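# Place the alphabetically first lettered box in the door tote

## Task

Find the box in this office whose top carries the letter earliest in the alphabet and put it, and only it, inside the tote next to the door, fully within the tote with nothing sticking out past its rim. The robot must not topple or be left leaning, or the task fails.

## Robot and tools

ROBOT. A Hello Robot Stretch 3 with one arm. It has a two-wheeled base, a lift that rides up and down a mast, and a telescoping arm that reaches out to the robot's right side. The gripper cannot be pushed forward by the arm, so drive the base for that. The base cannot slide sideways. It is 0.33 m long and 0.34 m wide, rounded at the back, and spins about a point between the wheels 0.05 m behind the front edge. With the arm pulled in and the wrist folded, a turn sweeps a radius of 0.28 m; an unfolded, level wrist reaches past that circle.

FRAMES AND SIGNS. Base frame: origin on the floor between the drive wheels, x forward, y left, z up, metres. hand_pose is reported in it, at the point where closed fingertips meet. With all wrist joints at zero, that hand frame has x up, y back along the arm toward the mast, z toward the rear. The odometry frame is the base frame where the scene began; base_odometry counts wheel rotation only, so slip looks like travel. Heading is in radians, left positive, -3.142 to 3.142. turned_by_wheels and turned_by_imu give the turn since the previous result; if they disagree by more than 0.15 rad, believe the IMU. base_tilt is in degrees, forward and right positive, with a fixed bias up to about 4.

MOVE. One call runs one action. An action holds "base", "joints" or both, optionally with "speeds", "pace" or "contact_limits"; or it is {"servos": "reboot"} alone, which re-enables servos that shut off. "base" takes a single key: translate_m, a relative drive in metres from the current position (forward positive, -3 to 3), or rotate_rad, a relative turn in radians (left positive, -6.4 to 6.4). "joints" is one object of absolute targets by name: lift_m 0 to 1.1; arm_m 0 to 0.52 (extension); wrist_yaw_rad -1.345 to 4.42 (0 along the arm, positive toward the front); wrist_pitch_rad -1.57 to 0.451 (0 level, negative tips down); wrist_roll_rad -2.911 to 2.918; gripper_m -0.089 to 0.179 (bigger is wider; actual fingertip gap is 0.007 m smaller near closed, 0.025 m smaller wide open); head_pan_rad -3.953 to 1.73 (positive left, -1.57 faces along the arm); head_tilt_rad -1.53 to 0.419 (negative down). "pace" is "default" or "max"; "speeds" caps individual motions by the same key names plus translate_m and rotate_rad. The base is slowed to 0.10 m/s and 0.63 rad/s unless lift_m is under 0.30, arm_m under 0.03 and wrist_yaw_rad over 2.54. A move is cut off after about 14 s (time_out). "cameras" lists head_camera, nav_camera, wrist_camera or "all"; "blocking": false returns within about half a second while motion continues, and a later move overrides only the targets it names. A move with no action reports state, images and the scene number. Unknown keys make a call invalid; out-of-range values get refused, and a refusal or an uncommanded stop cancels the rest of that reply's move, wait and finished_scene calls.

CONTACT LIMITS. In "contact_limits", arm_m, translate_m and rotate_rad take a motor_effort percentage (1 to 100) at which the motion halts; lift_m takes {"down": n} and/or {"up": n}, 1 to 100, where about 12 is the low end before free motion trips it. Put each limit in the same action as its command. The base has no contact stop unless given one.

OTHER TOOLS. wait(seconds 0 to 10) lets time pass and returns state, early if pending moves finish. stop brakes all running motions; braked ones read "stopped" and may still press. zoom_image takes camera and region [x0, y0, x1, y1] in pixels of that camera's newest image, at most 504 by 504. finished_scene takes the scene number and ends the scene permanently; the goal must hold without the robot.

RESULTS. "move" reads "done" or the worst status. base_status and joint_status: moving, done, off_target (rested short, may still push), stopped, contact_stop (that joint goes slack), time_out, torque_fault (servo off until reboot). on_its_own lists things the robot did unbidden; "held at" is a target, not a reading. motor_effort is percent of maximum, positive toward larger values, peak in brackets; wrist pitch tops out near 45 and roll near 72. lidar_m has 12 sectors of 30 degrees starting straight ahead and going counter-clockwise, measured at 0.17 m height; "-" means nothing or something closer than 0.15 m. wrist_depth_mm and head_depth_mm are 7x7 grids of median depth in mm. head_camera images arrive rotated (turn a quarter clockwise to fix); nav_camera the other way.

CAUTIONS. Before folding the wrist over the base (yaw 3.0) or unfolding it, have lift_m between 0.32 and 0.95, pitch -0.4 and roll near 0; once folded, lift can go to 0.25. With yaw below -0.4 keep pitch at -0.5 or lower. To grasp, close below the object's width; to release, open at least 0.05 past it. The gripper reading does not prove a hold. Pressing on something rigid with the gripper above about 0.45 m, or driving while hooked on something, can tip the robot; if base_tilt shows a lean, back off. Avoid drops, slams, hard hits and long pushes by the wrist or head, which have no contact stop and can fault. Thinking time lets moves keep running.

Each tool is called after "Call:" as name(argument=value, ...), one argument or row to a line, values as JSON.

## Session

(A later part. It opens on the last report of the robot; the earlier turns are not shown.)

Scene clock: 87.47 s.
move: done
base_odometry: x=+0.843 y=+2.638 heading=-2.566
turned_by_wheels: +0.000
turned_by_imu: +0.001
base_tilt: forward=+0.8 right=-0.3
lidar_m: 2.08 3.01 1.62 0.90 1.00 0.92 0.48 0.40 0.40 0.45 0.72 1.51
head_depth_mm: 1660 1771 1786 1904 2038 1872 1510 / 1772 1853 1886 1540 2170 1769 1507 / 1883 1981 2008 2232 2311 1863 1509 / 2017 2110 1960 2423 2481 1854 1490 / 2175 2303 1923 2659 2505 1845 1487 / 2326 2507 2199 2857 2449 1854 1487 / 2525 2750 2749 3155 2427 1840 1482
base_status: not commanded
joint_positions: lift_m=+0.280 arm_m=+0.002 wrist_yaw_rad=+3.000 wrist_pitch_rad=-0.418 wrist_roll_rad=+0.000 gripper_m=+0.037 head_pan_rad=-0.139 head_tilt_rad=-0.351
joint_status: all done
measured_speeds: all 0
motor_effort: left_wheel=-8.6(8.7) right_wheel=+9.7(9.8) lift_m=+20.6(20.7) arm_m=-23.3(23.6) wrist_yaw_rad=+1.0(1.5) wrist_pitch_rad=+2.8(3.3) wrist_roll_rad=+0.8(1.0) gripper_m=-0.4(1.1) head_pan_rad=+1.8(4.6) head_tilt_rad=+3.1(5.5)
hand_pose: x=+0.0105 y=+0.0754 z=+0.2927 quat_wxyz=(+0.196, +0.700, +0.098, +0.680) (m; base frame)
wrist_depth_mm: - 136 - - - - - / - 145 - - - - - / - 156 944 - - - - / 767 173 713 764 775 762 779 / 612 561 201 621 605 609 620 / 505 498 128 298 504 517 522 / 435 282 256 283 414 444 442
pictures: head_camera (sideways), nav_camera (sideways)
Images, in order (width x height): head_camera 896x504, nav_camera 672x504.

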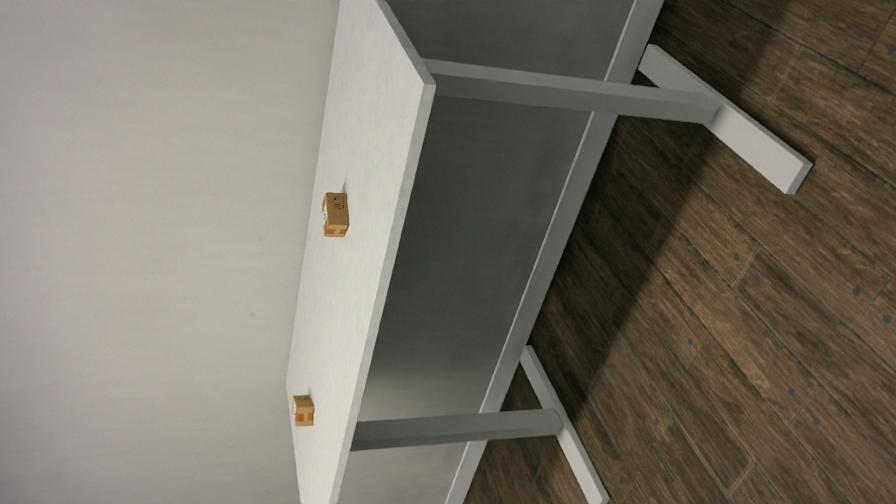

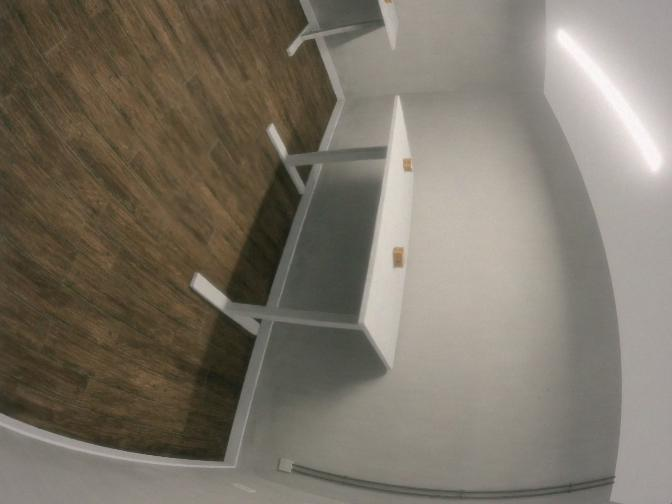

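Call:
move(
  base={"rotate_rad":0.16},
  pace="max",
)

Call:
move(
  base={"translate_m":1.32},
  joints={"head_pan_rad":0.1,"head_tilt_rad":-0.4},
  pace="max",
  cameras=["head_camera","nav_camera"],
)

Call:
zoom_image(
  camera="head_camera",
  region=[250, 100, 500, 350],
)

Call:
move(
  base={"rotate_rad":0.61},
  joints={"head_pan_rad":-1.57,"head_tilt_rad":-0.5,"lift_m":0.94},
  pace="max",
  cameras=["head_camera","nav_camera"],
)

Call:
zoom_image(
  camera="head_camera",
  region=[250, 100, 500, 350],
)

Scene clock: 98.87 s.
move: done
base_odometry: x=+0.843 y=+2.638 heading=-2.406
turned_by_wheels: +0.160
turned_by_imu: +0.160
base_tilt: forward=+0.9 right=-0.2
lidar_m: 2.28 3.01 1.59 0.90 2.89 0.70 0.44 0.40 0.40 0.49 0.96 1.52
head_depth_mm: 1795 1873 1888 2035 2162 1770 1509 / 1934 2037 2033 2225 2290 1882 1501 / 2106 2234 2000 2461 2475 1872 1506 / 2314 2417 2292 2743 2502 1857 1507 / 2517 2670 2279 2899 2496 1859 1505 / 2843 2959 3178 3363 2401 1867 1497 / 3182 3352 3506 3582 2451 1855 1499
base_status: done
joint_positions: lift_m=+0.280 arm_m=+0.002 wrist_yaw_rad=+3.000 wrist_pitch_rad=-0.418 wrist_roll_rad=+0.000 gripper_m=+0.037 head_pan_rad=-0.149 head_tilt_rad=-0.350
joint_status: not commanded
measured_speeds: all 0
motor_effort: left_wheel=-8.1(16.1) right_wheel=+9.1(16.3) lift_m=+21.2(21.5) arm_m=-22.5(23.2) wrist_yaw_rad=+1.0(1.2) wrist_pitch_rad=+3.0(3.5) wrist_roll_rad=+0.7(1.0) gripper_m=-0.4(1.0) head_pan_rad=-2.8(4.0) head_tilt_rad=+2.8(4.2)
hand_pose: x=+0.0105 y=+0.0754 z=+0.2927 quat_wxyz=(+0.196, +0.700, +0.098, +0.680) (m; base frame)
wrist_depth_mm: - 136 - - - - - / - 145 - - - - - / - 156 965 - - - - / 768 174 738 767 766 766 782 / 614 570 199 624 619 610 611 / 510 494 128 300 500 512 513 / 443 279 256 280 415 442 439
pictures: none

Scene clock: 104.63 s.
move: done
base_odometry: x=-0.136 y=+1.752 heading=-2.406
turned_by_wheels: +0.000
turned_by_imu: -0.001
base_tilt: forward=+0.8 right=+0.0
lidar_m: 0.98 1.90 2.23 2.07 2.00 1.60 1.55 1.40 1.41 0.70 1.02 1.03
head_depth_mm: 1172 1232 1265 899 627 484 393 / 1314 1378 1428 811 624 481 403 / 1487 1565 1645 887 623 479 1333 / 1703 1811 1976 885 619 530 1377 / 2010 2186 2369 879 647 1759 1432 / 2138 2278 2402 878 2175 1747 1428 / 2042 2157 2287 2442 2267 1738 1432
base_status: done
joint_positions: lift_m=+0.280 arm_m=+0.002 wrist_yaw_rad=+3.000 wrist_pitch_rad=-0.418 wrist_roll_rad=+0.000 gripper_m=+0.037 head_pan_rad=+0.100 head_tilt_rad=-0.400
joint_status: all done
measured_speeds: all 0
motor_effort: left_wheel=+0.7(12.6) right_wheel=+6.1(19.7) lift_m=+26.2(26.2) arm_m=-22.8(23.9) wrist_yaw_rad=+0.7(1.4) wrist_pitch_rad=+3.2(3.5) wrist_roll_rad=+0.8(1.1) gripper_m=-0.8(1.1) head_pan_rad=+3.0(5.8) head_tilt_rad=-1.3(3.4)
hand_pose: x=+0.0105 y=+0.0754 z=+0.2927 quat_wxyz=(+0.196, +0.700, +0.098, +0.680) (m; base frame)
wrist_depth_mm: - 136 - - - - - / - 145 - - - - - / - 156 947 - - - - / 773 173 731 753 778 755 778 / 617 565 200 601 612 615 609 / 509 490 128 299 493 509 511 / 434 281 257 281 415 439 446
pictures: head_camera (sideways), nav_camera (sideways)
Images, in order (width x height): head_camera 896x504, nav_camera 672x504.

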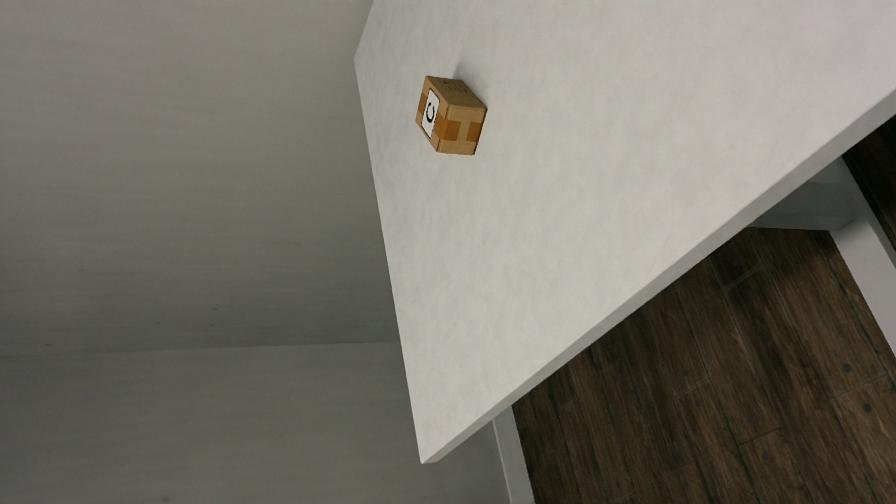

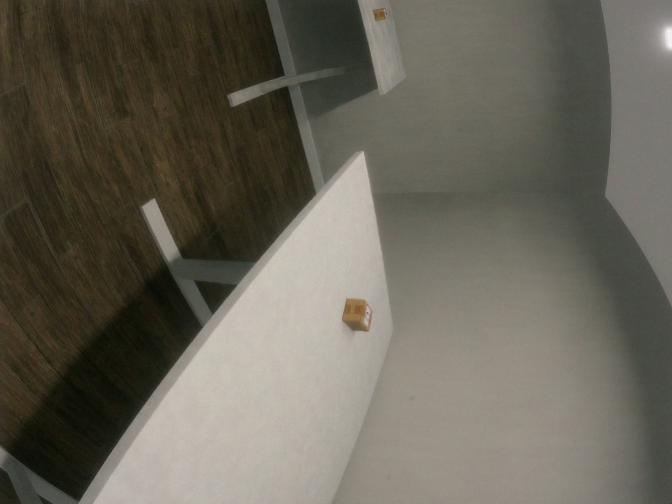

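Scaled by 2.016 from the camera's 896x504 image, which has a finer 1280x720 frame.

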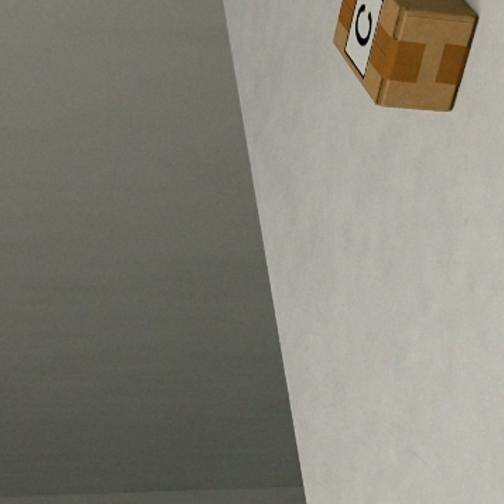

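Scene clock: 109.83 s.
move: done
base_odometry: x=-0.136 y=+1.752 heading=-1.796
turned_by_wheels: +0.610
turned_by_imu: +0.608
base_tilt: forward=+0.9 right=-0.2
lidar_m: 1.90 2.24 2.06 1.61 1.75 1.50 1.40 1.43 0.70 1.03 1.04 0.98
head_depth_mm: 861 934 997 720 542 458 - / 866 941 996 716 538 431 - / 862 935 992 612 535 443 - / 858 931 989 710 534 442 - / 859 929 987 708 535 442 - / 855 929 981 707 532 428 366 / 852 922 976 706 532 428 358
base_status: done
joint_positions: lift_m=+0.940 arm_m=+0.002 wrist_yaw_rad=+3.000 wrist_pitch_rad=-0.418 wrist_roll_rad=+0.000 gripper_m=+0.037 head_pan_rad=-1.571 head_tilt_rad=-0.501
joint_status: all done
measured_speeds: all 0
motor_effort: left_wheel=-6.9(15.3) right_wheel=+7.4(16.9) lift_m=+29.3(32.5) arm_m=-21.6(23.7) wrist_yaw_rad=+1.0(1.6) wrist_pitch_rad=+3.1(3.5) wrist_roll_rad=+1.0(1.1) gripper_m=+0.5(1.4) head_pan_rad=+3.0(5.1) head_tilt_rad=+0.3(5.5)
hand_pose: x=+0.0105 y=+0.0754 z=+0.9527 quat_wxyz=(+0.196, +0.700, +0.098, +0.680) (m; base frame)
wrist_depth_mm: - 136 - - - - - / - 145 - - - - - / - 155 - - - - - / - 173 - - - - - / - 198 199 - - - - / - - 127 - - - - / - - 257 - - - -
pictures: head_camera (sideways), nav_camera (sideways)
Images, in order (width x height): head_camera 896x504, nav_camera 672x504.

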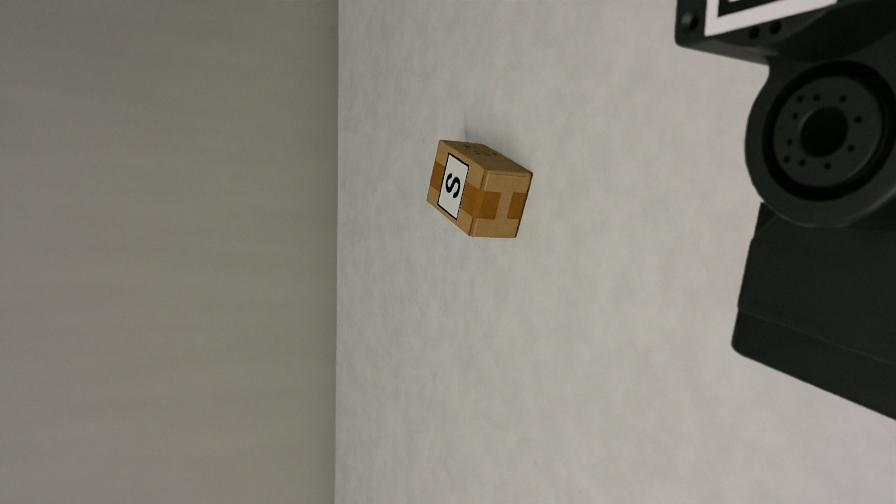

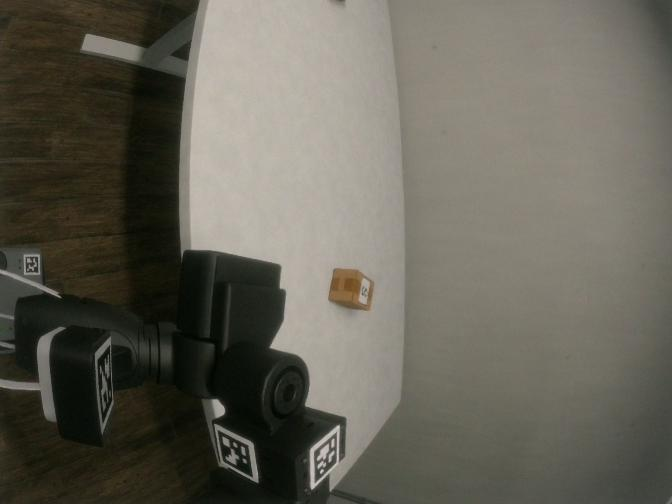

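Scaled by 2.016 from the camera's 896x504 image, which has a finer 1280x720 frame.

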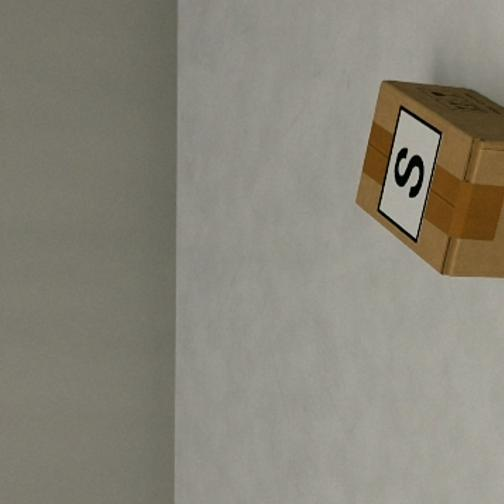

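Call:
move(
  joints={"head_pan_rad":0.0,"head_tilt_rad":-0.3},
  pace="max",
  cameras=["head_camera","nav_camera"],
)

Call:
zoom_image(
  camera="head_camera",
  region=[250, 100, 550, 400],
)

Call:
move(
  joints={"head_pan_rad":0.7,"head_tilt_rad":-0.3},
  pace="max",
  cameras=["head_camera","nav_camera"],
)

Scene clock: 116.33 s.
move: done
base_odometry: x=-0.136 y=+1.752 heading=-1.796
turned_by_wheels: +0.000
turned_by_imu: +0.001
base_tilt: forward=+1.1 right=-0.3
lidar_m: 1.90 2.24 2.06 1.61 1.75 1.50 1.40 1.42 0.70 1.03 1.04 0.98
head_depth_mm: 2043 2161 2281 2422 845 2021 1603 / 2042 2188 2274 2442 2500 2004 1582 / 2052 2167 2273 2411 2559 1987 1577 / 2054 2195 2247 2397 2489 1989 1587 / 2037 2168 2274 2413 2541 2012 1565 / 2055 2153 2242 2404 2559 1968 1558 / 2049 2171 2244 2430 2552 1950 1558
base_status: not commanded
joint_positions: lift_m=+0.940 arm_m=+0.002 wrist_yaw_rad=+3.000 wrist_pitch_rad=-0.418 wrist_roll_rad=+0.000 gripper_m=+0.037 head_pan_rad=+0.038 head_tilt_rad=-0.299
joint_status: all done
measured_speeds: all 0
motor_effort: left_wheel=-7.0(7.1) right_wheel=+7.4(8.0) lift_m=+28.6(28.8) arm_m=-20.1(20.8) wrist_yaw_rad=+1.2(1.4) wrist_pitch_rad=+2.8(3.4) wrist_roll_rad=+0.8(1.0) gripper_m=+0.2(1.1) head_pan_rad=-0.7(5.1) head_tilt_rad=+2.8(4.9)
hand_pose: x=+0.0105 y=+0.0754 z=+0.9527 quat_wxyz=(+0.196, +0.700, +0.098, +0.680) (m; base frame)
wrist_depth_mm: - 136 - - - - - / - 145 - - - - - / - 156 - - - - - / - 174 - - - - - / - 198 200 - - - - / - - 128 - - - - / - - 257 - - - -
pictures: head_camera (sideways), nav_camera (sideways)
Images, in order (width x height): head_camera 896x504, nav_camera 672x504.

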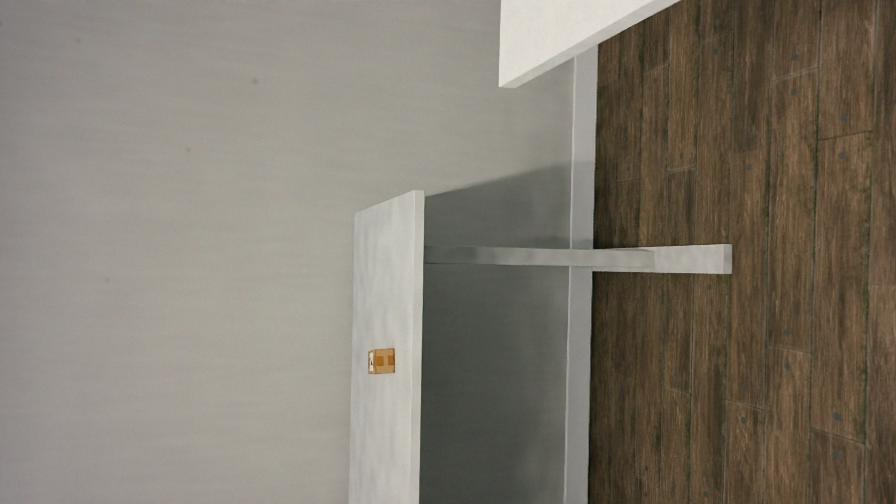

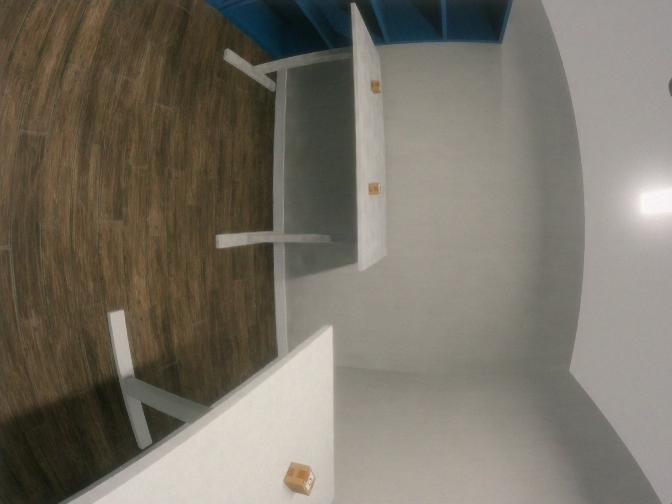

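Scaled by 1.680 from the camera's 896x504 image, which has a finer 1280x720 frame.

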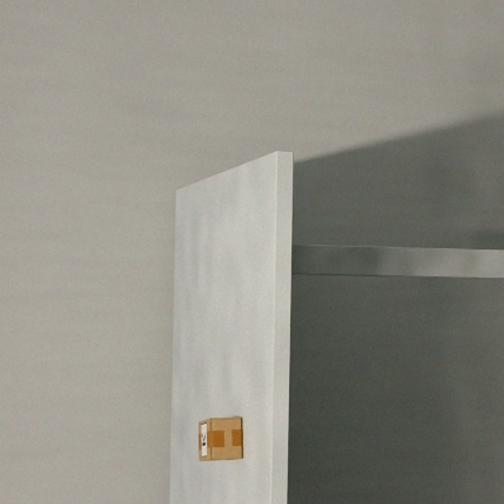

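Scene clock: 117.17 s.
move: done
base_odometry: x=-0.136 y=+1.752 heading=-1.796
turned_by_wheels: +0.000
turned_by_imu: +0.000
base_tilt: forward=+1.0 right=+0.0
lidar_m: 1.90 2.24 2.06 1.61 1.75 1.50 1.40 1.43 0.70 1.02 1.04 0.98
head_depth_mm: 2202 2308 2362 2449 2551 2002 1593 / 2338 2454 2493 2665 2701 2010 1579 / 2456 2603 2642 2776 2583 1989 1574 / 2606 2752 2865 3068 2629 1992 1578 / 2327 2431 2380 2336 2396 1990 1550 / 1836 1938 2077 2155 2283 1962 1577 / 2003 2085 2185 2266 2371 1923 1555
base_status: not commanded
joint_positions: lift_m=+0.940 arm_m=+0.002 wrist_yaw_rad=+3.000 wrist_pitch_rad=-0.418 wrist_roll_rad=+0.000 gripper_m=+0.037 head_pan_rad=+0.736 head_tilt_rad=-0.299
joint_status: all done
measured_speeds: all 0
motor_effort: left_wheel=-7.1(7.2) right_wheel=+7.4(8.3) lift_m=+27.9(28.3) arm_m=-19.5(20.1) wrist_yaw_rad=+0.9(1.5) wrist_pitch_rad=+3.2(3.3) wrist_roll_rad=+0.8(0.9) gripper_m=-0.8(1.0) head_pan_rad=-1.2(4.4) head_tilt_rad=+4.1(6.2)
hand_pose: x=+0.0105 y=+0.0754 z=+0.9527 quat_wxyz=(+0.196, +0.700, +0.098, +0.680) (m; base frame)
wrist_depth_mm: - 136 - - - - - / - 145 - - - - - / - 156 - - - - - / - 174 - - - - - / - 198 201 - - - - / - - 127 - - - - / - - 258 - - - -
pictures: head_camera (sideways), nav_camera (sideways)
Images, in order (width x height): head_camera 896x504, nav_camera 672x504.

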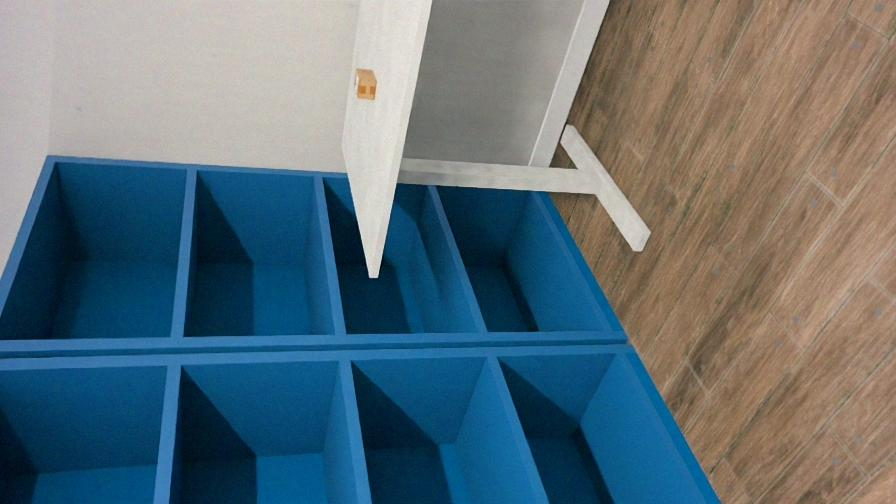

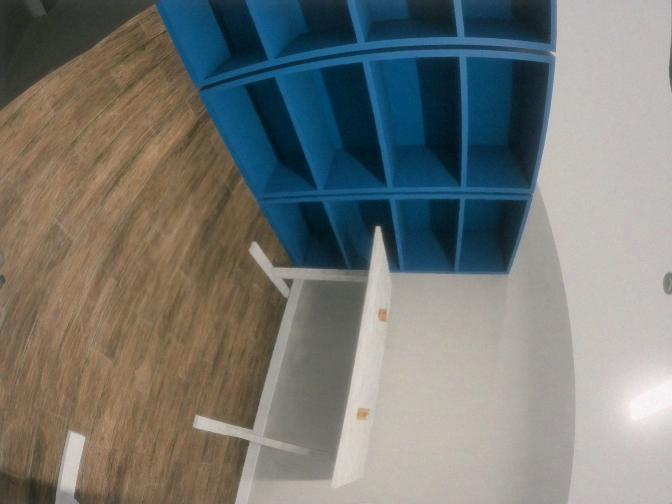

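Call:
zoom_image(
  camera="head_camera",
  region=[335, 55, 395, 115],
)

Call:
move(
  joints={"head_pan_rad":0.12},
  pace="max",
  cameras=["head_camera"],
)

Call:
zoom_image(
  camera="head_camera",
  region=[340, 270, 420, 350],
)

Scaled by 8.400 from the camera's 896x504 image, which has a finer 1280x720 frame.

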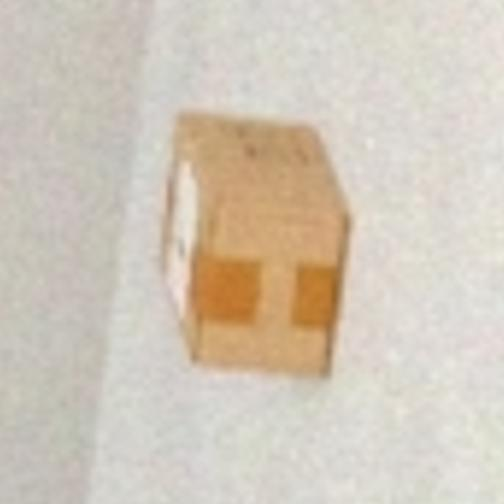

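Scene clock: 120.70 s.
move: done
base_odometry: x=-0.136 y=+1.752 heading=-1.796
turned_by_wheels: +0.000
turned_by_imu: +0.001
base_tilt: forward=+1.0 right=+0.1
lidar_m: 1.90 2.23 2.07 1.61 1.75 1.50 1.40 1.42 0.70 1.03 1.04 0.98
head_depth_mm: 1996 2119 2230 2362 2480 2014 1587 / 2036 2158 2231 2407 2476 1994 1586 / 2043 2172 2273 2412 2478 1999 1569 / 2054 2166 2243 2406 2541 1979 1569 / 2069 2190 2265 2454 2573 1975 1571 / 2106 2213 2286 2481 2564 1988 1571 / 2123 2207 2325 2495 2602 1970 1563
base_status: not commanded
joint_positions: lift_m=+0.940 arm_m=+0.002 wrist_yaw_rad=+3.000 wrist_pitch_rad=-0.418 wrist_roll_rad=+0.000 gripper_m=+0.037 head_pan_rad=+0.106 head_tilt_rad=-0.299
joint_status: all done
measured_speeds: all 0
motor_effort: left_wheel=-7.1(7.2) right_wheel=+7.8(8.0) lift_m=+26.7(27.5) arm_m=-17.9(18.6) wrist_yaw_rad=+0.6(1.3) wrist_pitch_rad=+3.0(3.5) wrist_roll_rad=+0.8(1.0) gripper_m=+0.5(1.0) head_pan_rad=-2.6(4.1) head_tilt_rad=+1.9(3.2)
hand_pose: x=+0.0105 y=+0.0754 z=+0.9527 quat_wxyz=(+0.196, +0.700, +0.098, +0.680) (m; base frame)
wrist_depth_mm: - 136 - - - - - / - 145 - - - - - / - 156 - - - - - / - 173 - - - - - / - 196 200 - - - - / - - 127 - - - - / - - 258 - - - -
pictures: head_camera (sideways)
Images, in order (width x height): head_camera 896x504.

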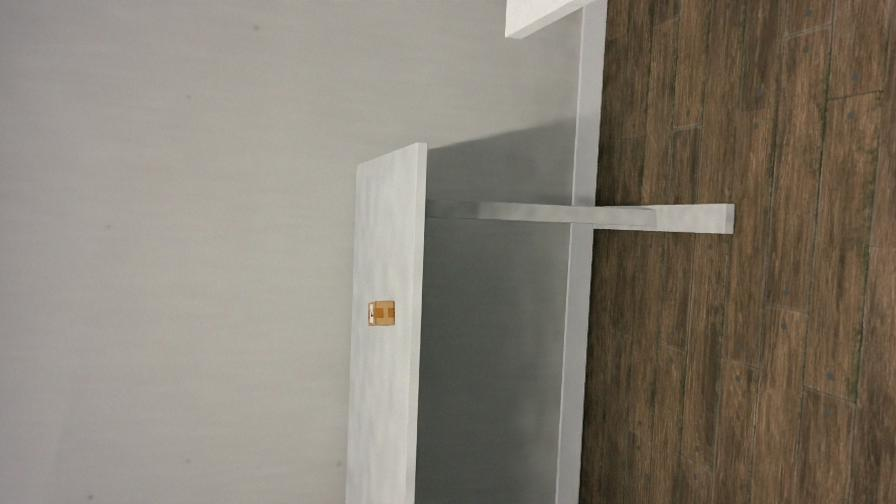

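Scaled by 6.300 from the camera's 896x504 image, which has a finer 1280x720 frame.

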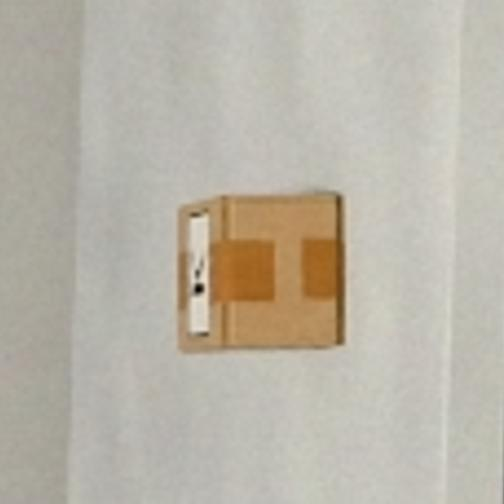

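Call:
move(
  joints={"lift_m":0.28},
  pace="max",
)

Call:
move(
  base={"translate_m":0.9},
  joints={"head_tilt_rad":-0.4,"head_pan_rad":0.25},
  pace="max",
  cameras=["head_camera","nav_camera"],
)

Call:
zoom_image(
  camera="head_camera",
  region=[300, 200, 500, 400],
)

Call:
move(
  joints={"head_pan_rad":0.9,"head_tilt_rad":-0.4},
  pace="max",
  cameras=["head_camera"],
)

Call:
zoom_image(
  camera="head_camera",
  region=[300, 150, 500, 350],
)

Scene clock: 130.73 s.
move: done
base_odometry: x=-0.136 y=+1.752 heading=-1.796
turned_by_wheels: +0.000
turned_by_imu: +0.001
base_tilt: forward=+0.8 right=-0.2
lidar_m: 1.90 2.23 2.07 1.61 1.75 1.50 1.40 1.43 0.70 1.03 1.04 0.98
head_depth_mm: 2019 2117 2218 2352 2471 2018 1584 / 2000 2125 2256 2370 2500 1997 1577 / 2035 2170 2282 1976 2460 1997 1576 / 2052 2172 2278 2419 2547 1984 1569 / 2061 2187 2272 2456 2555 1994 1564 / 2083 2220 2306 2493 2567 1961 1564 / 2101 2223 2353 2520 2586 1978 1572
base_status: not commanded
joint_positions: lift_m=+0.280 arm_m=+0.002 wrist_yaw_rad=+3.000 wrist_pitch_rad=-0.418 wrist_roll_rad=+0.000 gripper_m=+0.037 head_pan_rad=+0.120 head_tilt_rad=-0.299
joint_status: all done
measured_speeds: all 0
motor_effort: left_wheel=-7.0(7.2) right_wheel=+7.2(8.0) lift_m=+21.5(23.8) arm_m=-14.7(17.1) wrist_yaw_rad=+0.9(1.6) wrist_pitch_rad=+3.0(3.4) wrist_roll_rad=+0.8(1.1) gripper_m=+0.1(1.1) head_pan_rad=+2.1(5.1) head_tilt_rad=-0.3(2.3)
hand_pose: x=+0.0105 y=+0.0754 z=+0.2927 quat_wxyz=(+0.196, +0.700, +0.097, +0.680) (m; base frame)
wrist_depth_mm: - 136 - - - - - / - 145 - - - - - / - 156 946 - - - - / 754 174 722 771 784 758 773 / 611 567 201 616 604 621 618 / 507 488 128 300 497 517 515 / 437 281 258 282 416 441 443
pictures: none

Scene clock: 135.07 s.
move: done
base_odometry: x=-0.337 y=+0.875 heading=-1.797
turned_by_wheels: +0.000
turned_by_imu: -0.001
base_tilt: forward=+0.9 right=-0.1
lidar_m: 1.02 1.49 1.64 1.70 1.67 2.45 2.29 1.38 1.01 0.50 0.95 1.22
head_depth_mm: 1199 1273 1375 1470 1584 1678 1451 / 1234 1297 1375 1010 809 1698 1440 / 1253 1331 1408 997 806 1664 1372 / 1277 1369 1433 994 1729 1746 1443 / 1308 1395 1463 994 1759 1751 1427 / 1330 1423 1503 922 1832 1760 1426 / 1365 1449 1538 984 1863 1760 1436
base_status: done
joint_positions: lift_m=+0.280 arm_m=+0.002 wrist_yaw_rad=+3.000 wrist_pitch_rad=-0.418 wrist_roll_rad=+0.000 gripper_m=+0.037 head_pan_rad=+0.253 head_tilt_rad=-0.400
joint_status: all done
measured_speeds: all 0
motor_effort: left_wheel=+0.1(14.8) right_wheel=+7.0(14.1) lift_m=+22.4(22.6) arm_m=-12.8(14.8) wrist_yaw_rad=+1.2(1.6) wrist_pitch_rad=+3.2(3.5) wrist_roll_rad=+0.8(1.1) gripper_m=-0.8(1.3) head_pan_rad=-2.9(5.8) head_tilt_rad=-1.5(3.9)
hand_pose: x=+0.0105 y=+0.0754 z=+0.2927 quat_wxyz=(+0.196, +0.700, +0.097, +0.680) (m; base frame)
wrist_depth_mm: - 136 - - - - - / - 146 - - - - - / - 156 956 - - - - / 770 174 745 768 780 758 776 / 621 562 200 622 611 613 613 / 511 494 128 299 498 515 516 / 438 281 254 280 416 443 439
pictures: head_camera (sideways), nav_camera (sideways)
Images, in order (width x height): head_camera 896x504, nav_camera 672x504.

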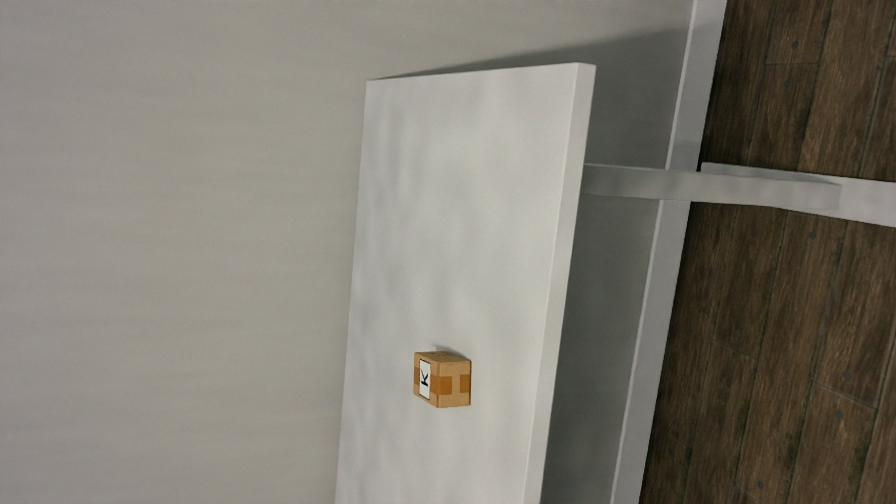

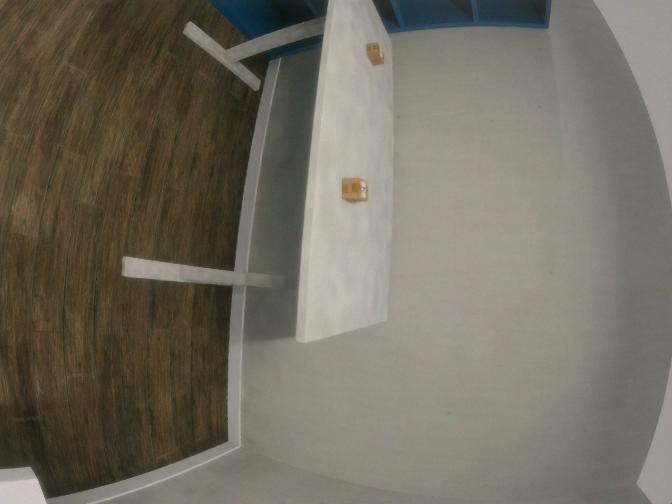

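Scaled by 2.520 from the camera's 896x504 image, which has a finer 1280x720 frame.

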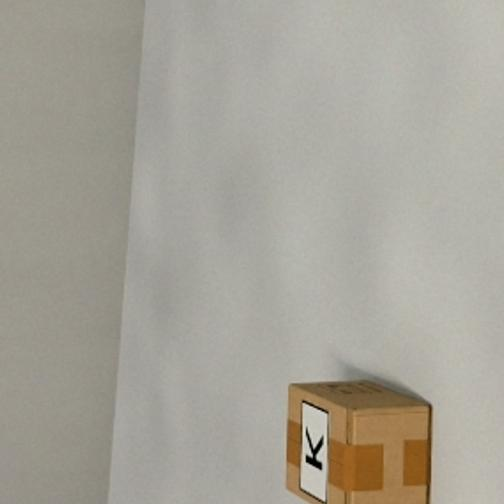

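Scene clock: 135.90 s.
move: done
base_odometry: x=-0.337 y=+0.875 heading=-1.797
turned_by_wheels: +0.000
turned_by_imu: +0.000
base_tilt: forward=+0.9 right=-0.3
lidar_m: 1.02 1.49 1.64 1.70 1.67 2.45 2.29 1.38 1.00 0.50 0.95 1.22
head_depth_mm: 1486 1552 1590 1015 1799 1786 1442 / 1612 1700 1703 1008 2009 1770 1453 / 1767 1874 1756 1072 2182 1762 1448 / 1906 2042 1732 1219 2215 1780 1440 / 2047 2217 1728 2199 2187 1753 1429 / 2016 2140 1824 2316 2123 1755 1428 / 1906 2017 2127 2150 2042 1763 1419
base_status: not commanded
joint_positions: lift_m=+0.280 arm_m=+0.002 wrist_yaw_rad=+3.000 wrist_pitch_rad=-0.418 wrist_roll_rad=+0.000 gripper_m=+0.037 head_pan_rad=+0.911 head_tilt_rad=-0.400
joint_status: all done
measured_speeds: all 0
motor_effort: left_wheel=+0.2(0.5) right_wheel=+6.9(7.3) lift_m=+22.9(22.9) arm_m=-12.6(13.1) wrist_yaw_rad=+1.0(1.3) wrist_pitch_rad=+3.1(3.3) wrist_roll_rad=+0.8(1.0) gripper_m=-0.1(0.8) head_pan_rad=+1.4(3.9) head_tilt_rad=-0.8(4.8)
hand_pose: x=+0.0105 y=+0.0754 z=+0.2927 quat_wxyz=(+0.196, +0.700, +0.097, +0.680) (m; base frame)
wrist_depth_mm: - 136 - - - - - / - 145 - - - - - / - 156 976 - - - - / 765 174 716 761 767 773 772 / 609 572 201 613 614 611 613 / 509 492 127 300 497 518 522 / 440 280 255 280 416 448 446
pictures: head_camera (sideways)
Images, in order (width x height): head_camera 896x504.

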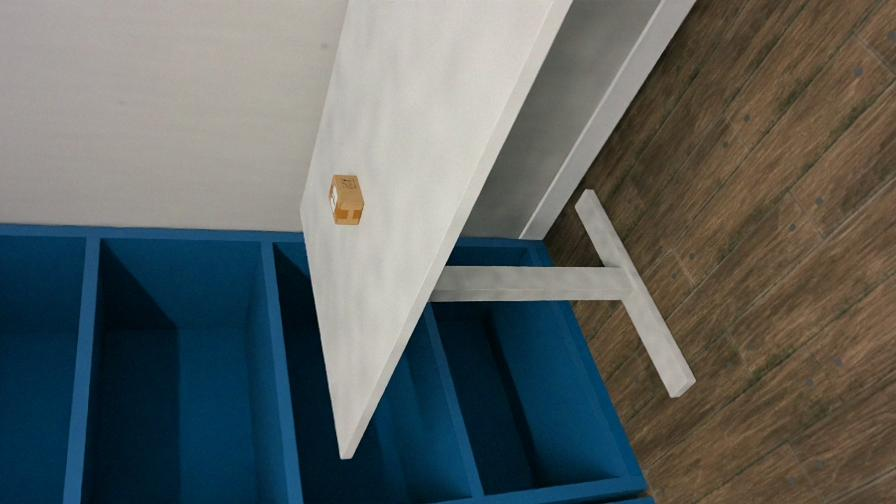

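Scaled by 2.520 from the camera's 896x504 image, which has a finer 1280x720 frame.

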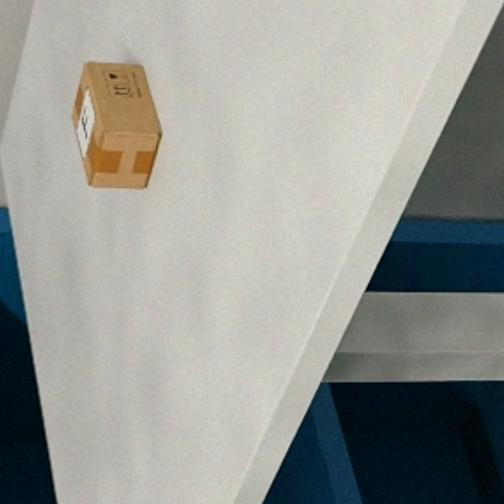

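Call:
zoom_image(
  camera="head_camera",
  region=[315, 165, 375, 235],
)

Scaled by 7.200 from the camera's 896x504 image, which has a finer 1280x720 frame.

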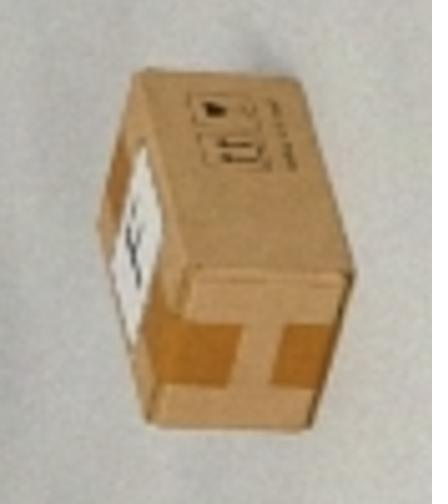

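Call:
move(
  base={"rotate_rad":0.85},
  pace="max",
)

Call:
move(
  base={"translate_m":0.6},
  joints={"head_pan_rad":0,"head_tilt_rad":-0.4},
  pace="max",
  cameras=["head_camera","nav_camera"],
)

Call:
zoom_image(
  camera="head_camera",
  region=[330, 200, 480, 350],
)

Scene clock: 144.93 s.
move: done
base_odometry: x=-0.337 y=+0.875 heading=-0.947
turned_by_wheels: +0.850
turned_by_imu: +0.515
base_tilt: forward=+1.0 right=-0.1
lidar_m: 1.51 1.64 1.69 1.65 2.08 2.26 1.37 1.03 0.53 0.97 1.23 1.04
head_depth_mm: 1866 2070 2012 2203 2151 1772 1442 / 1843 1975 2156 2194 2161 1760 1439 / 1527 1585 1714 1806 2005 1759 1440 / 1785 1926 2082 2132 2136 1759 1435 / 1745 1897 2041 2045 2110 1742 1433 / 1708 1870 2002 2030 2113 1750 1429 / 1682 1831 1967 1994 2054 1736 1425
base_status: done
joint_positions: lift_m=+0.280 arm_m=+0.002 wrist_yaw_rad=+3.000 wrist_pitch_rad=-0.418 wrist_roll_rad=+0.000 gripper_m=+0.037 head_pan_rad=+0.899 head_tilt_rad=-0.402
joint_status: not commanded
measured_speeds: all 0
motor_effort: left_wheel=-7.4(44.7) right_wheel=+2.2(59.4) lift_m=+22.6(26.7) arm_m=-12.4(13.2) wrist_yaw_rad=+0.8(1.7) wrist_pitch_rad=+3.1(3.7) wrist_roll_rad=+0.8(1.0) gripper_m=+0.5(1.1) head_pan_rad=-1.5(3.6) head_tilt_rad=+0.4(2.6)
hand_pose: x=+0.0105 y=+0.0755 z=+0.2928 quat_wxyz=(+0.196, +0.700, +0.097, +0.680) (m; base frame)
wrist_depth_mm: - 136 - - - - - / - 145 - - - - - / - 156 954 - - - - / 756 173 738 766 788 776 761 / 608 565 201 618 628 619 622 / 516 497 128 298 496 513 511 / 438 280 255 281 415 438 440
pictures: none

Scene clock: 148.27 s.
move: done
base_odometry: x=+0.013 y=+0.388 heading=-0.947
turned_by_wheels: +0.000
turned_by_imu: -0.001
base_tilt: forward=+0.9 right=-0.1
lidar_m: 0.96 1.15 1.37 1.63 2.35 2.81 1.93 0.96 1.19 1.21 0.53 0.51
head_depth_mm: 775 822 872 918 706 545 444 / 807 857 917 956 704 543 421 / 844 898 961 991 701 540 387 / 884 949 1015 994 702 540 440 / 928 998 1076 990 698 539 439 / 978 1046 1143 985 694 538 440 / 1027 1110 1214 983 693 536 439
base_status: done
joint_positions: lift_m=+0.280 arm_m=+0.002 wrist_yaw_rad=+3.000 wrist_pitch_rad=-0.418 wrist_roll_rad=+0.000 gripper_m=+0.037 head_pan_rad=-0.003 head_tilt_rad=-0.401
joint_status: all done
measured_speeds: all 0
motor_effort: left_wheel=+3.8(14.2) right_wheel=+1.4(14.2) lift_m=+25.7(25.7) arm_m=-19.3(19.4) wrist_yaw_rad=+0.6(1.3) wrist_pitch_rad=+3.1(3.4) wrist_roll_rad=+0.8(1.1) gripper_m=-0.4(1.6) head_pan_rad=+3.7(6.1) head_tilt_rad=+2.1(4.3)
hand_pose: x=+0.0105 y=+0.0755 z=+0.2927 quat_wxyz=(+0.196, +0.700, +0.097, +0.680) (m; base frame)
wrist_depth_mm: - 136 - - - - - / - 146 - - - - - / - 155 946 - - - 956 / 776 174 732 759 777 761 754 / 608 569 200 619 623 617 614 / 513 499 128 297 500 512 510 / 438 280 255 281 419 439 442
pictures: head_camera (sideways), nav_camera (sideways)
Images, in order (width x height): head_camera 896x504, nav_camera 672x504.

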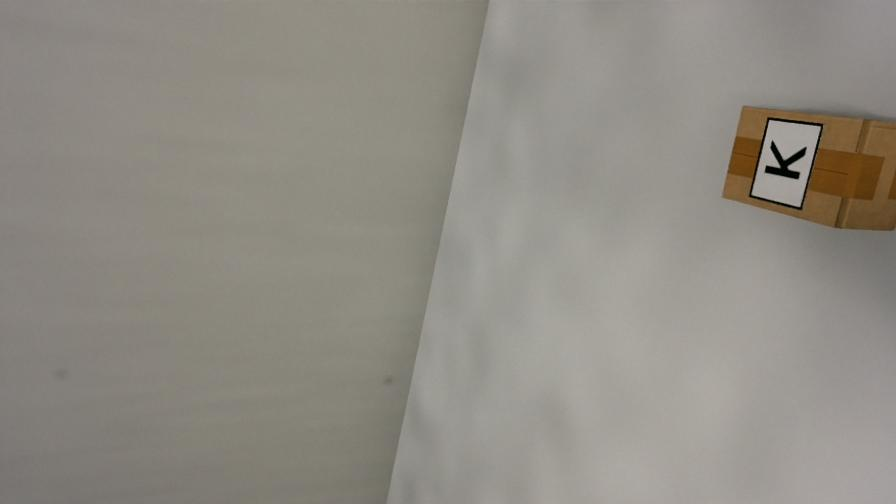

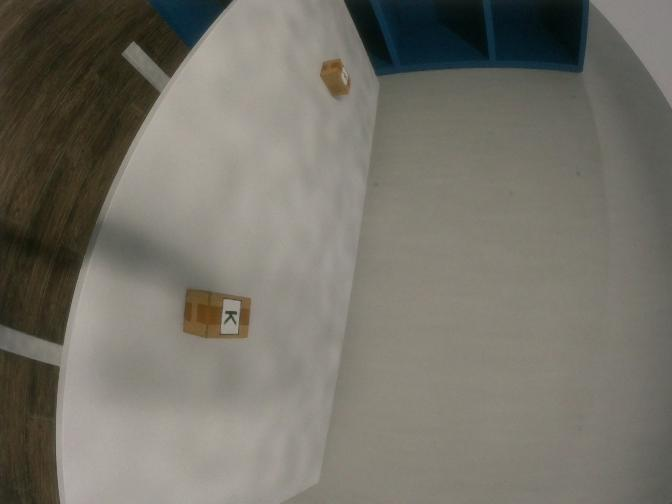

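Scaled by 3.360 from the camera's 896x504 image, which has a finer 1280x720 frame.

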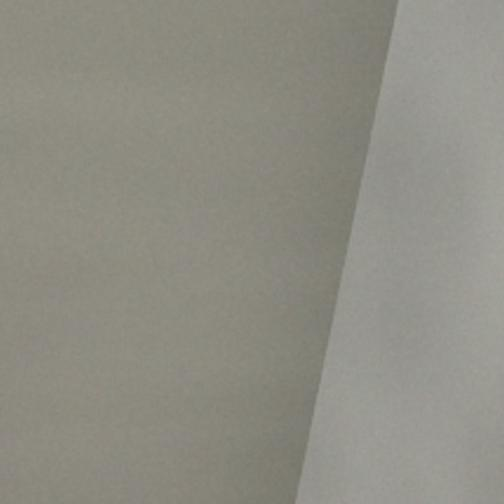

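Call:
move(
  joints={"head_pan_rad":0.65,"head_tilt_rad":-0.4},
  cameras=["head_camera"],
)

Call:
zoom_image(
  camera="head_camera",
  region=[330, 160, 530, 360],
)

Scene clock: 152.00 s.
move: done
base_odometry: x=+0.013 y=+0.388 heading=-0.947
turned_by_wheels: +0.000
turned_by_imu: +0.001
base_tilt: forward=+1.1 right=-0.1
lidar_m: 0.96 1.15 1.37 1.63 2.34 2.81 1.93 0.96 1.19 1.21 0.53 0.52
head_depth_mm: 1215 1262 1311 1009 709 546 444 / 1370 1454 1492 1009 705 545 444 / 1488 1606 1632 918 703 542 442 / 1673 1834 1733 999 702 541 440 / 1636 1784 1842 993 696 543 1366 / 1577 1699 1769 992 728 1695 1392 / 1487 1622 1670 1613 1951 1654 1427
base_status: not commanded
joint_positions: lift_m=+0.280 arm_m=+0.002 wrist_yaw_rad=+3.000 wrist_pitch_rad=-0.418 wrist_roll_rad=+0.000 gripper_m=+0.037 head_pan_rad=+0.666 head_tilt_rad=-0.400
joint_status: all done
measured_speeds: all 0
motor_effort: left_wheel=+3.8(4.0) right_wheel=+1.5(1.7) lift_m=+30.1(30.6) arm_m=-23.3(23.6) wrist_yaw_rad=+0.6(1.3) wrist_pitch_rad=+3.1(3.4) wrist_roll_rad=+0.8(1.0) gripper_m=-1.3(1.3) head_pan_rad=+0.8(4.4) head_tilt_rad=+3.2(7.7)
hand_pose: x=+0.0105 y=+0.0755 z=+0.2927 quat_wxyz=(+0.196, +0.700, +0.097, +0.680) (m; base frame)
wrist_depth_mm: - 136 - - - - - / - 146 - - - - - / - 156 963 - - - 930 / 751 173 741 770 763 763 770 / 619 572 200 613 619 613 613 / 521 501 128 297 493 516 514 / 435 281 255 282 418 443 443
pictures: head_camera (sideways)
Images, in order (width x height): head_camera 896x504.

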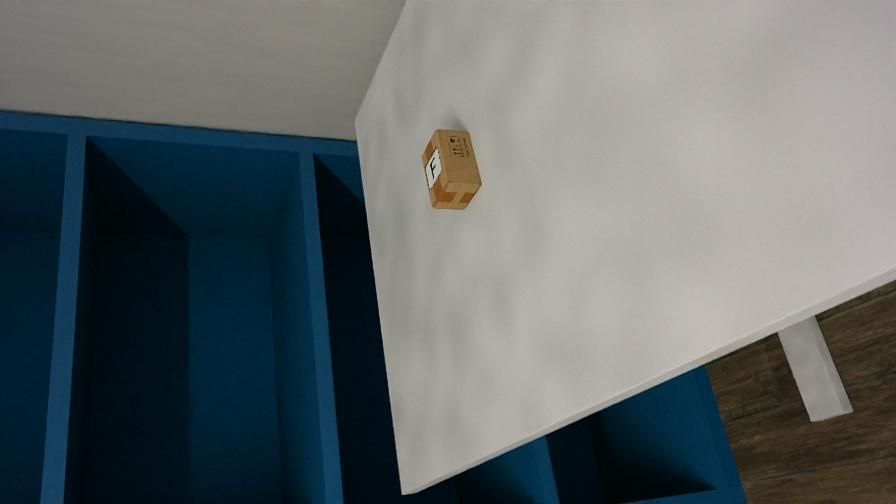

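Scaled by 2.520 from the camera's 896x504 image, which has a finer 1280x720 frame.

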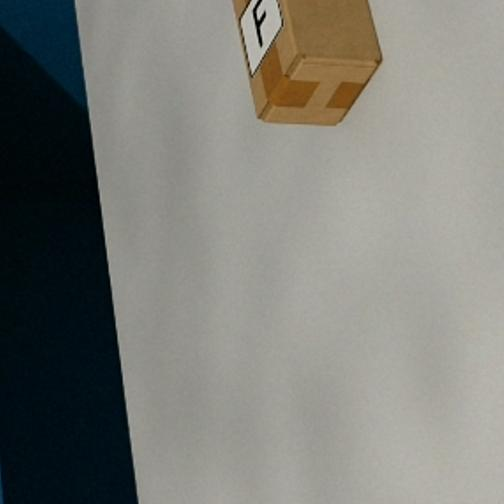

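Call:
move(
  joints={"head_pan_rad":1.6,"head_tilt_rad":-0.4},
  pace="max",
  cameras=["nav_camera"],
)

Call:
move(
  joints={"head_pan_rad":-2.3,"head_tilt_rad":-0.4},
  pace="max",
  cameras=["nav_camera","head_camera"],
)

Scene clock: 158.20 s.
move: done
base_odometry: x=+0.013 y=+0.388 heading=-0.947
turned_by_wheels: +0.000
turned_by_imu: +0.001
base_tilt: forward=+1.2 right=+0.0
lidar_m: 0.96 1.14 1.37 1.64 2.35 2.81 1.93 0.96 1.19 1.21 0.53 0.51
head_depth_mm: 1539 1666 1694 1836 1944 1679 1453 / 1608 1749 1762 1904 1999 1715 1452 / 1686 1803 1899 1951 2174 1765 1436 / 1492 1639 1729 1817 2014 1762 1436 / 1454 1565 1663 1849 2025 1768 1433 / 2009 2176 2359 2340 2197 1758 1445 / 2109 2222 2364 2462 2238 1758 1469
base_status: not commanded
joint_positions: lift_m=+0.280 arm_m=+0.002 wrist_yaw_rad=+3.000 wrist_pitch_rad=-0.418 wrist_roll_rad=+0.000 gripper_m=+0.037 head_pan_rad=+1.617 head_tilt_rad=-0.400
joint_status: all done
measured_speeds: all 0
motor_effort: left_wheel=+4.1(4.1) right_wheel=+1.4(2.1) lift_m=+30.1(30.7) arm_m=-23.2(23.8) wrist_yaw_rad=+0.7(1.2) wrist_pitch_rad=+3.1(3.5) wrist_roll_rad=+0.8(1.1) gripper_m=-0.6(1.1) head_pan_rad=+1.2(5.5) head_tilt_rad=+2.8(6.9)
hand_pose: x=+0.0105 y=+0.0755 z=+0.2927 quat_wxyz=(+0.196, +0.700, +0.097, +0.680) (m; base frame)
wrist_depth_mm: - 136 - - - - - / - 146 - - - - - / - 155 953 - - - 935 / 775 174 737 765 780 781 776 / 620 574 200 610 622 621 625 / 509 494 128 300 497 515 510 / 434 283 257 281 416 440 439
pictures: nav_camera (sideways)
Images, in order (width x height): nav_camera 672x504.

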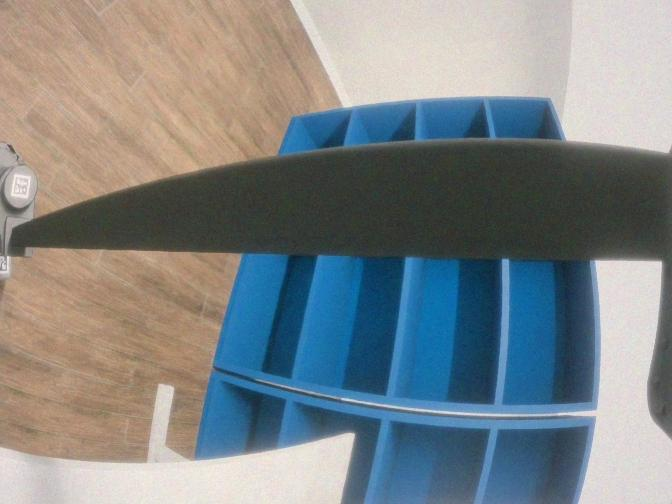

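Scene clock: 161.33 s.
move: done
base_odometry: x=+0.013 y=+0.388 heading=-0.947
turned_by_wheels: +0.000
turned_by_imu: +0.000
base_tilt: forward=+0.8 right=+0.0
lidar_m: 0.96 1.15 1.37 1.64 2.35 2.82 1.93 0.96 1.20 1.21 0.53 0.51
head_depth_mm: 1136 1235 1303 957 1054 1142 1354 / 1107 1193 1264 1377 1531 1649 1412 / 1080 1154 1239 1352 1469 1615 1454 / 1051 1123 1213 1311 1434 1564 1445 / 1029 1107 1178 1274 1385 1506 1430 / 1000 1069 1143 1230 1330 1451 1433 / 986 1045 1111 1212 1291 1401 1434
base_status: not commanded
joint_positions: lift_m=+0.280 arm_m=+0.002 wrist_yaw_rad=+3.000 wrist_pitch_rad=-0.418 wrist_roll_rad=+0.000 gripper_m=+0.037 head_pan_rad=-2.316 head_tilt_rad=-0.400
joint_status: all done
measured_speeds: translate_m=+0.000 rotate_rad=+0.000 lift_m=+0.000 arm_m=+0.000 wrist_yaw_rad=+0.000 wrist_pitch_rad=+0.000 wrist_roll_rad=+0.000 head_pan_rad=+0.024 head_tilt_rad=+0.000
motor_effort: left_wheel=+3.8(4.2) right_wheel=+1.9(2.3) lift_m=+29.9(30.7) arm_m=-23.3(23.6) wrist_yaw_rad=+0.9(1.4) wrist_pitch_rad=+3.3(3.5) wrist_roll_rad=+0.8(1.0) gripper_m=-0.1(1.5) head_pan_rad=+2.6(6.3) head_tilt_rad=+3.9(6.2)
hand_pose: x=+0.0105 y=+0.0755 z=+0.2927 quat_wxyz=(+0.196, +0.700, +0.097, +0.680) (m; base frame)
wrist_depth_mm: - 136 - - - - - / - 146 - - - - - / - 155 966 - - - 961 / 766 174 723 760 775 773 767 / 613 568 200 623 627 624 616 / 511 495 128 301 500 509 515 / 435 279 257 282 415 440 440
pictures: head_camera (sideways), nav_camera (sideways)
Images, in order (width x height): head_camera 896x504, nav_camera 672x504.

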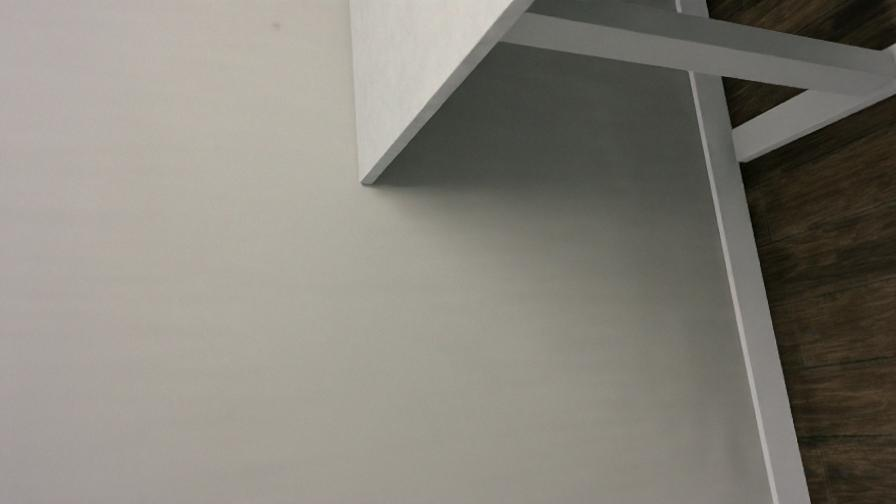

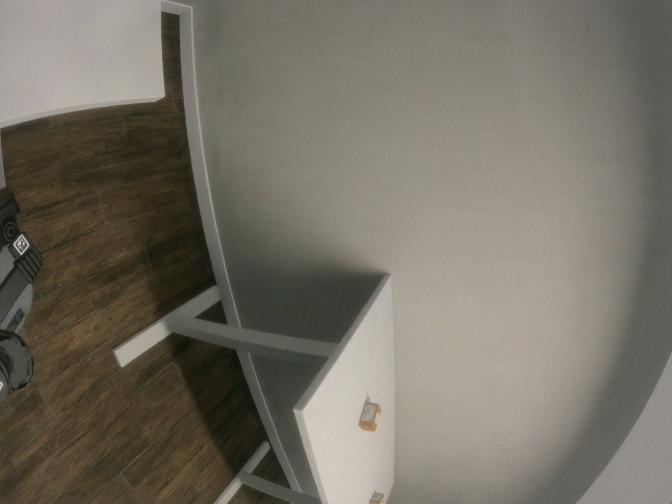

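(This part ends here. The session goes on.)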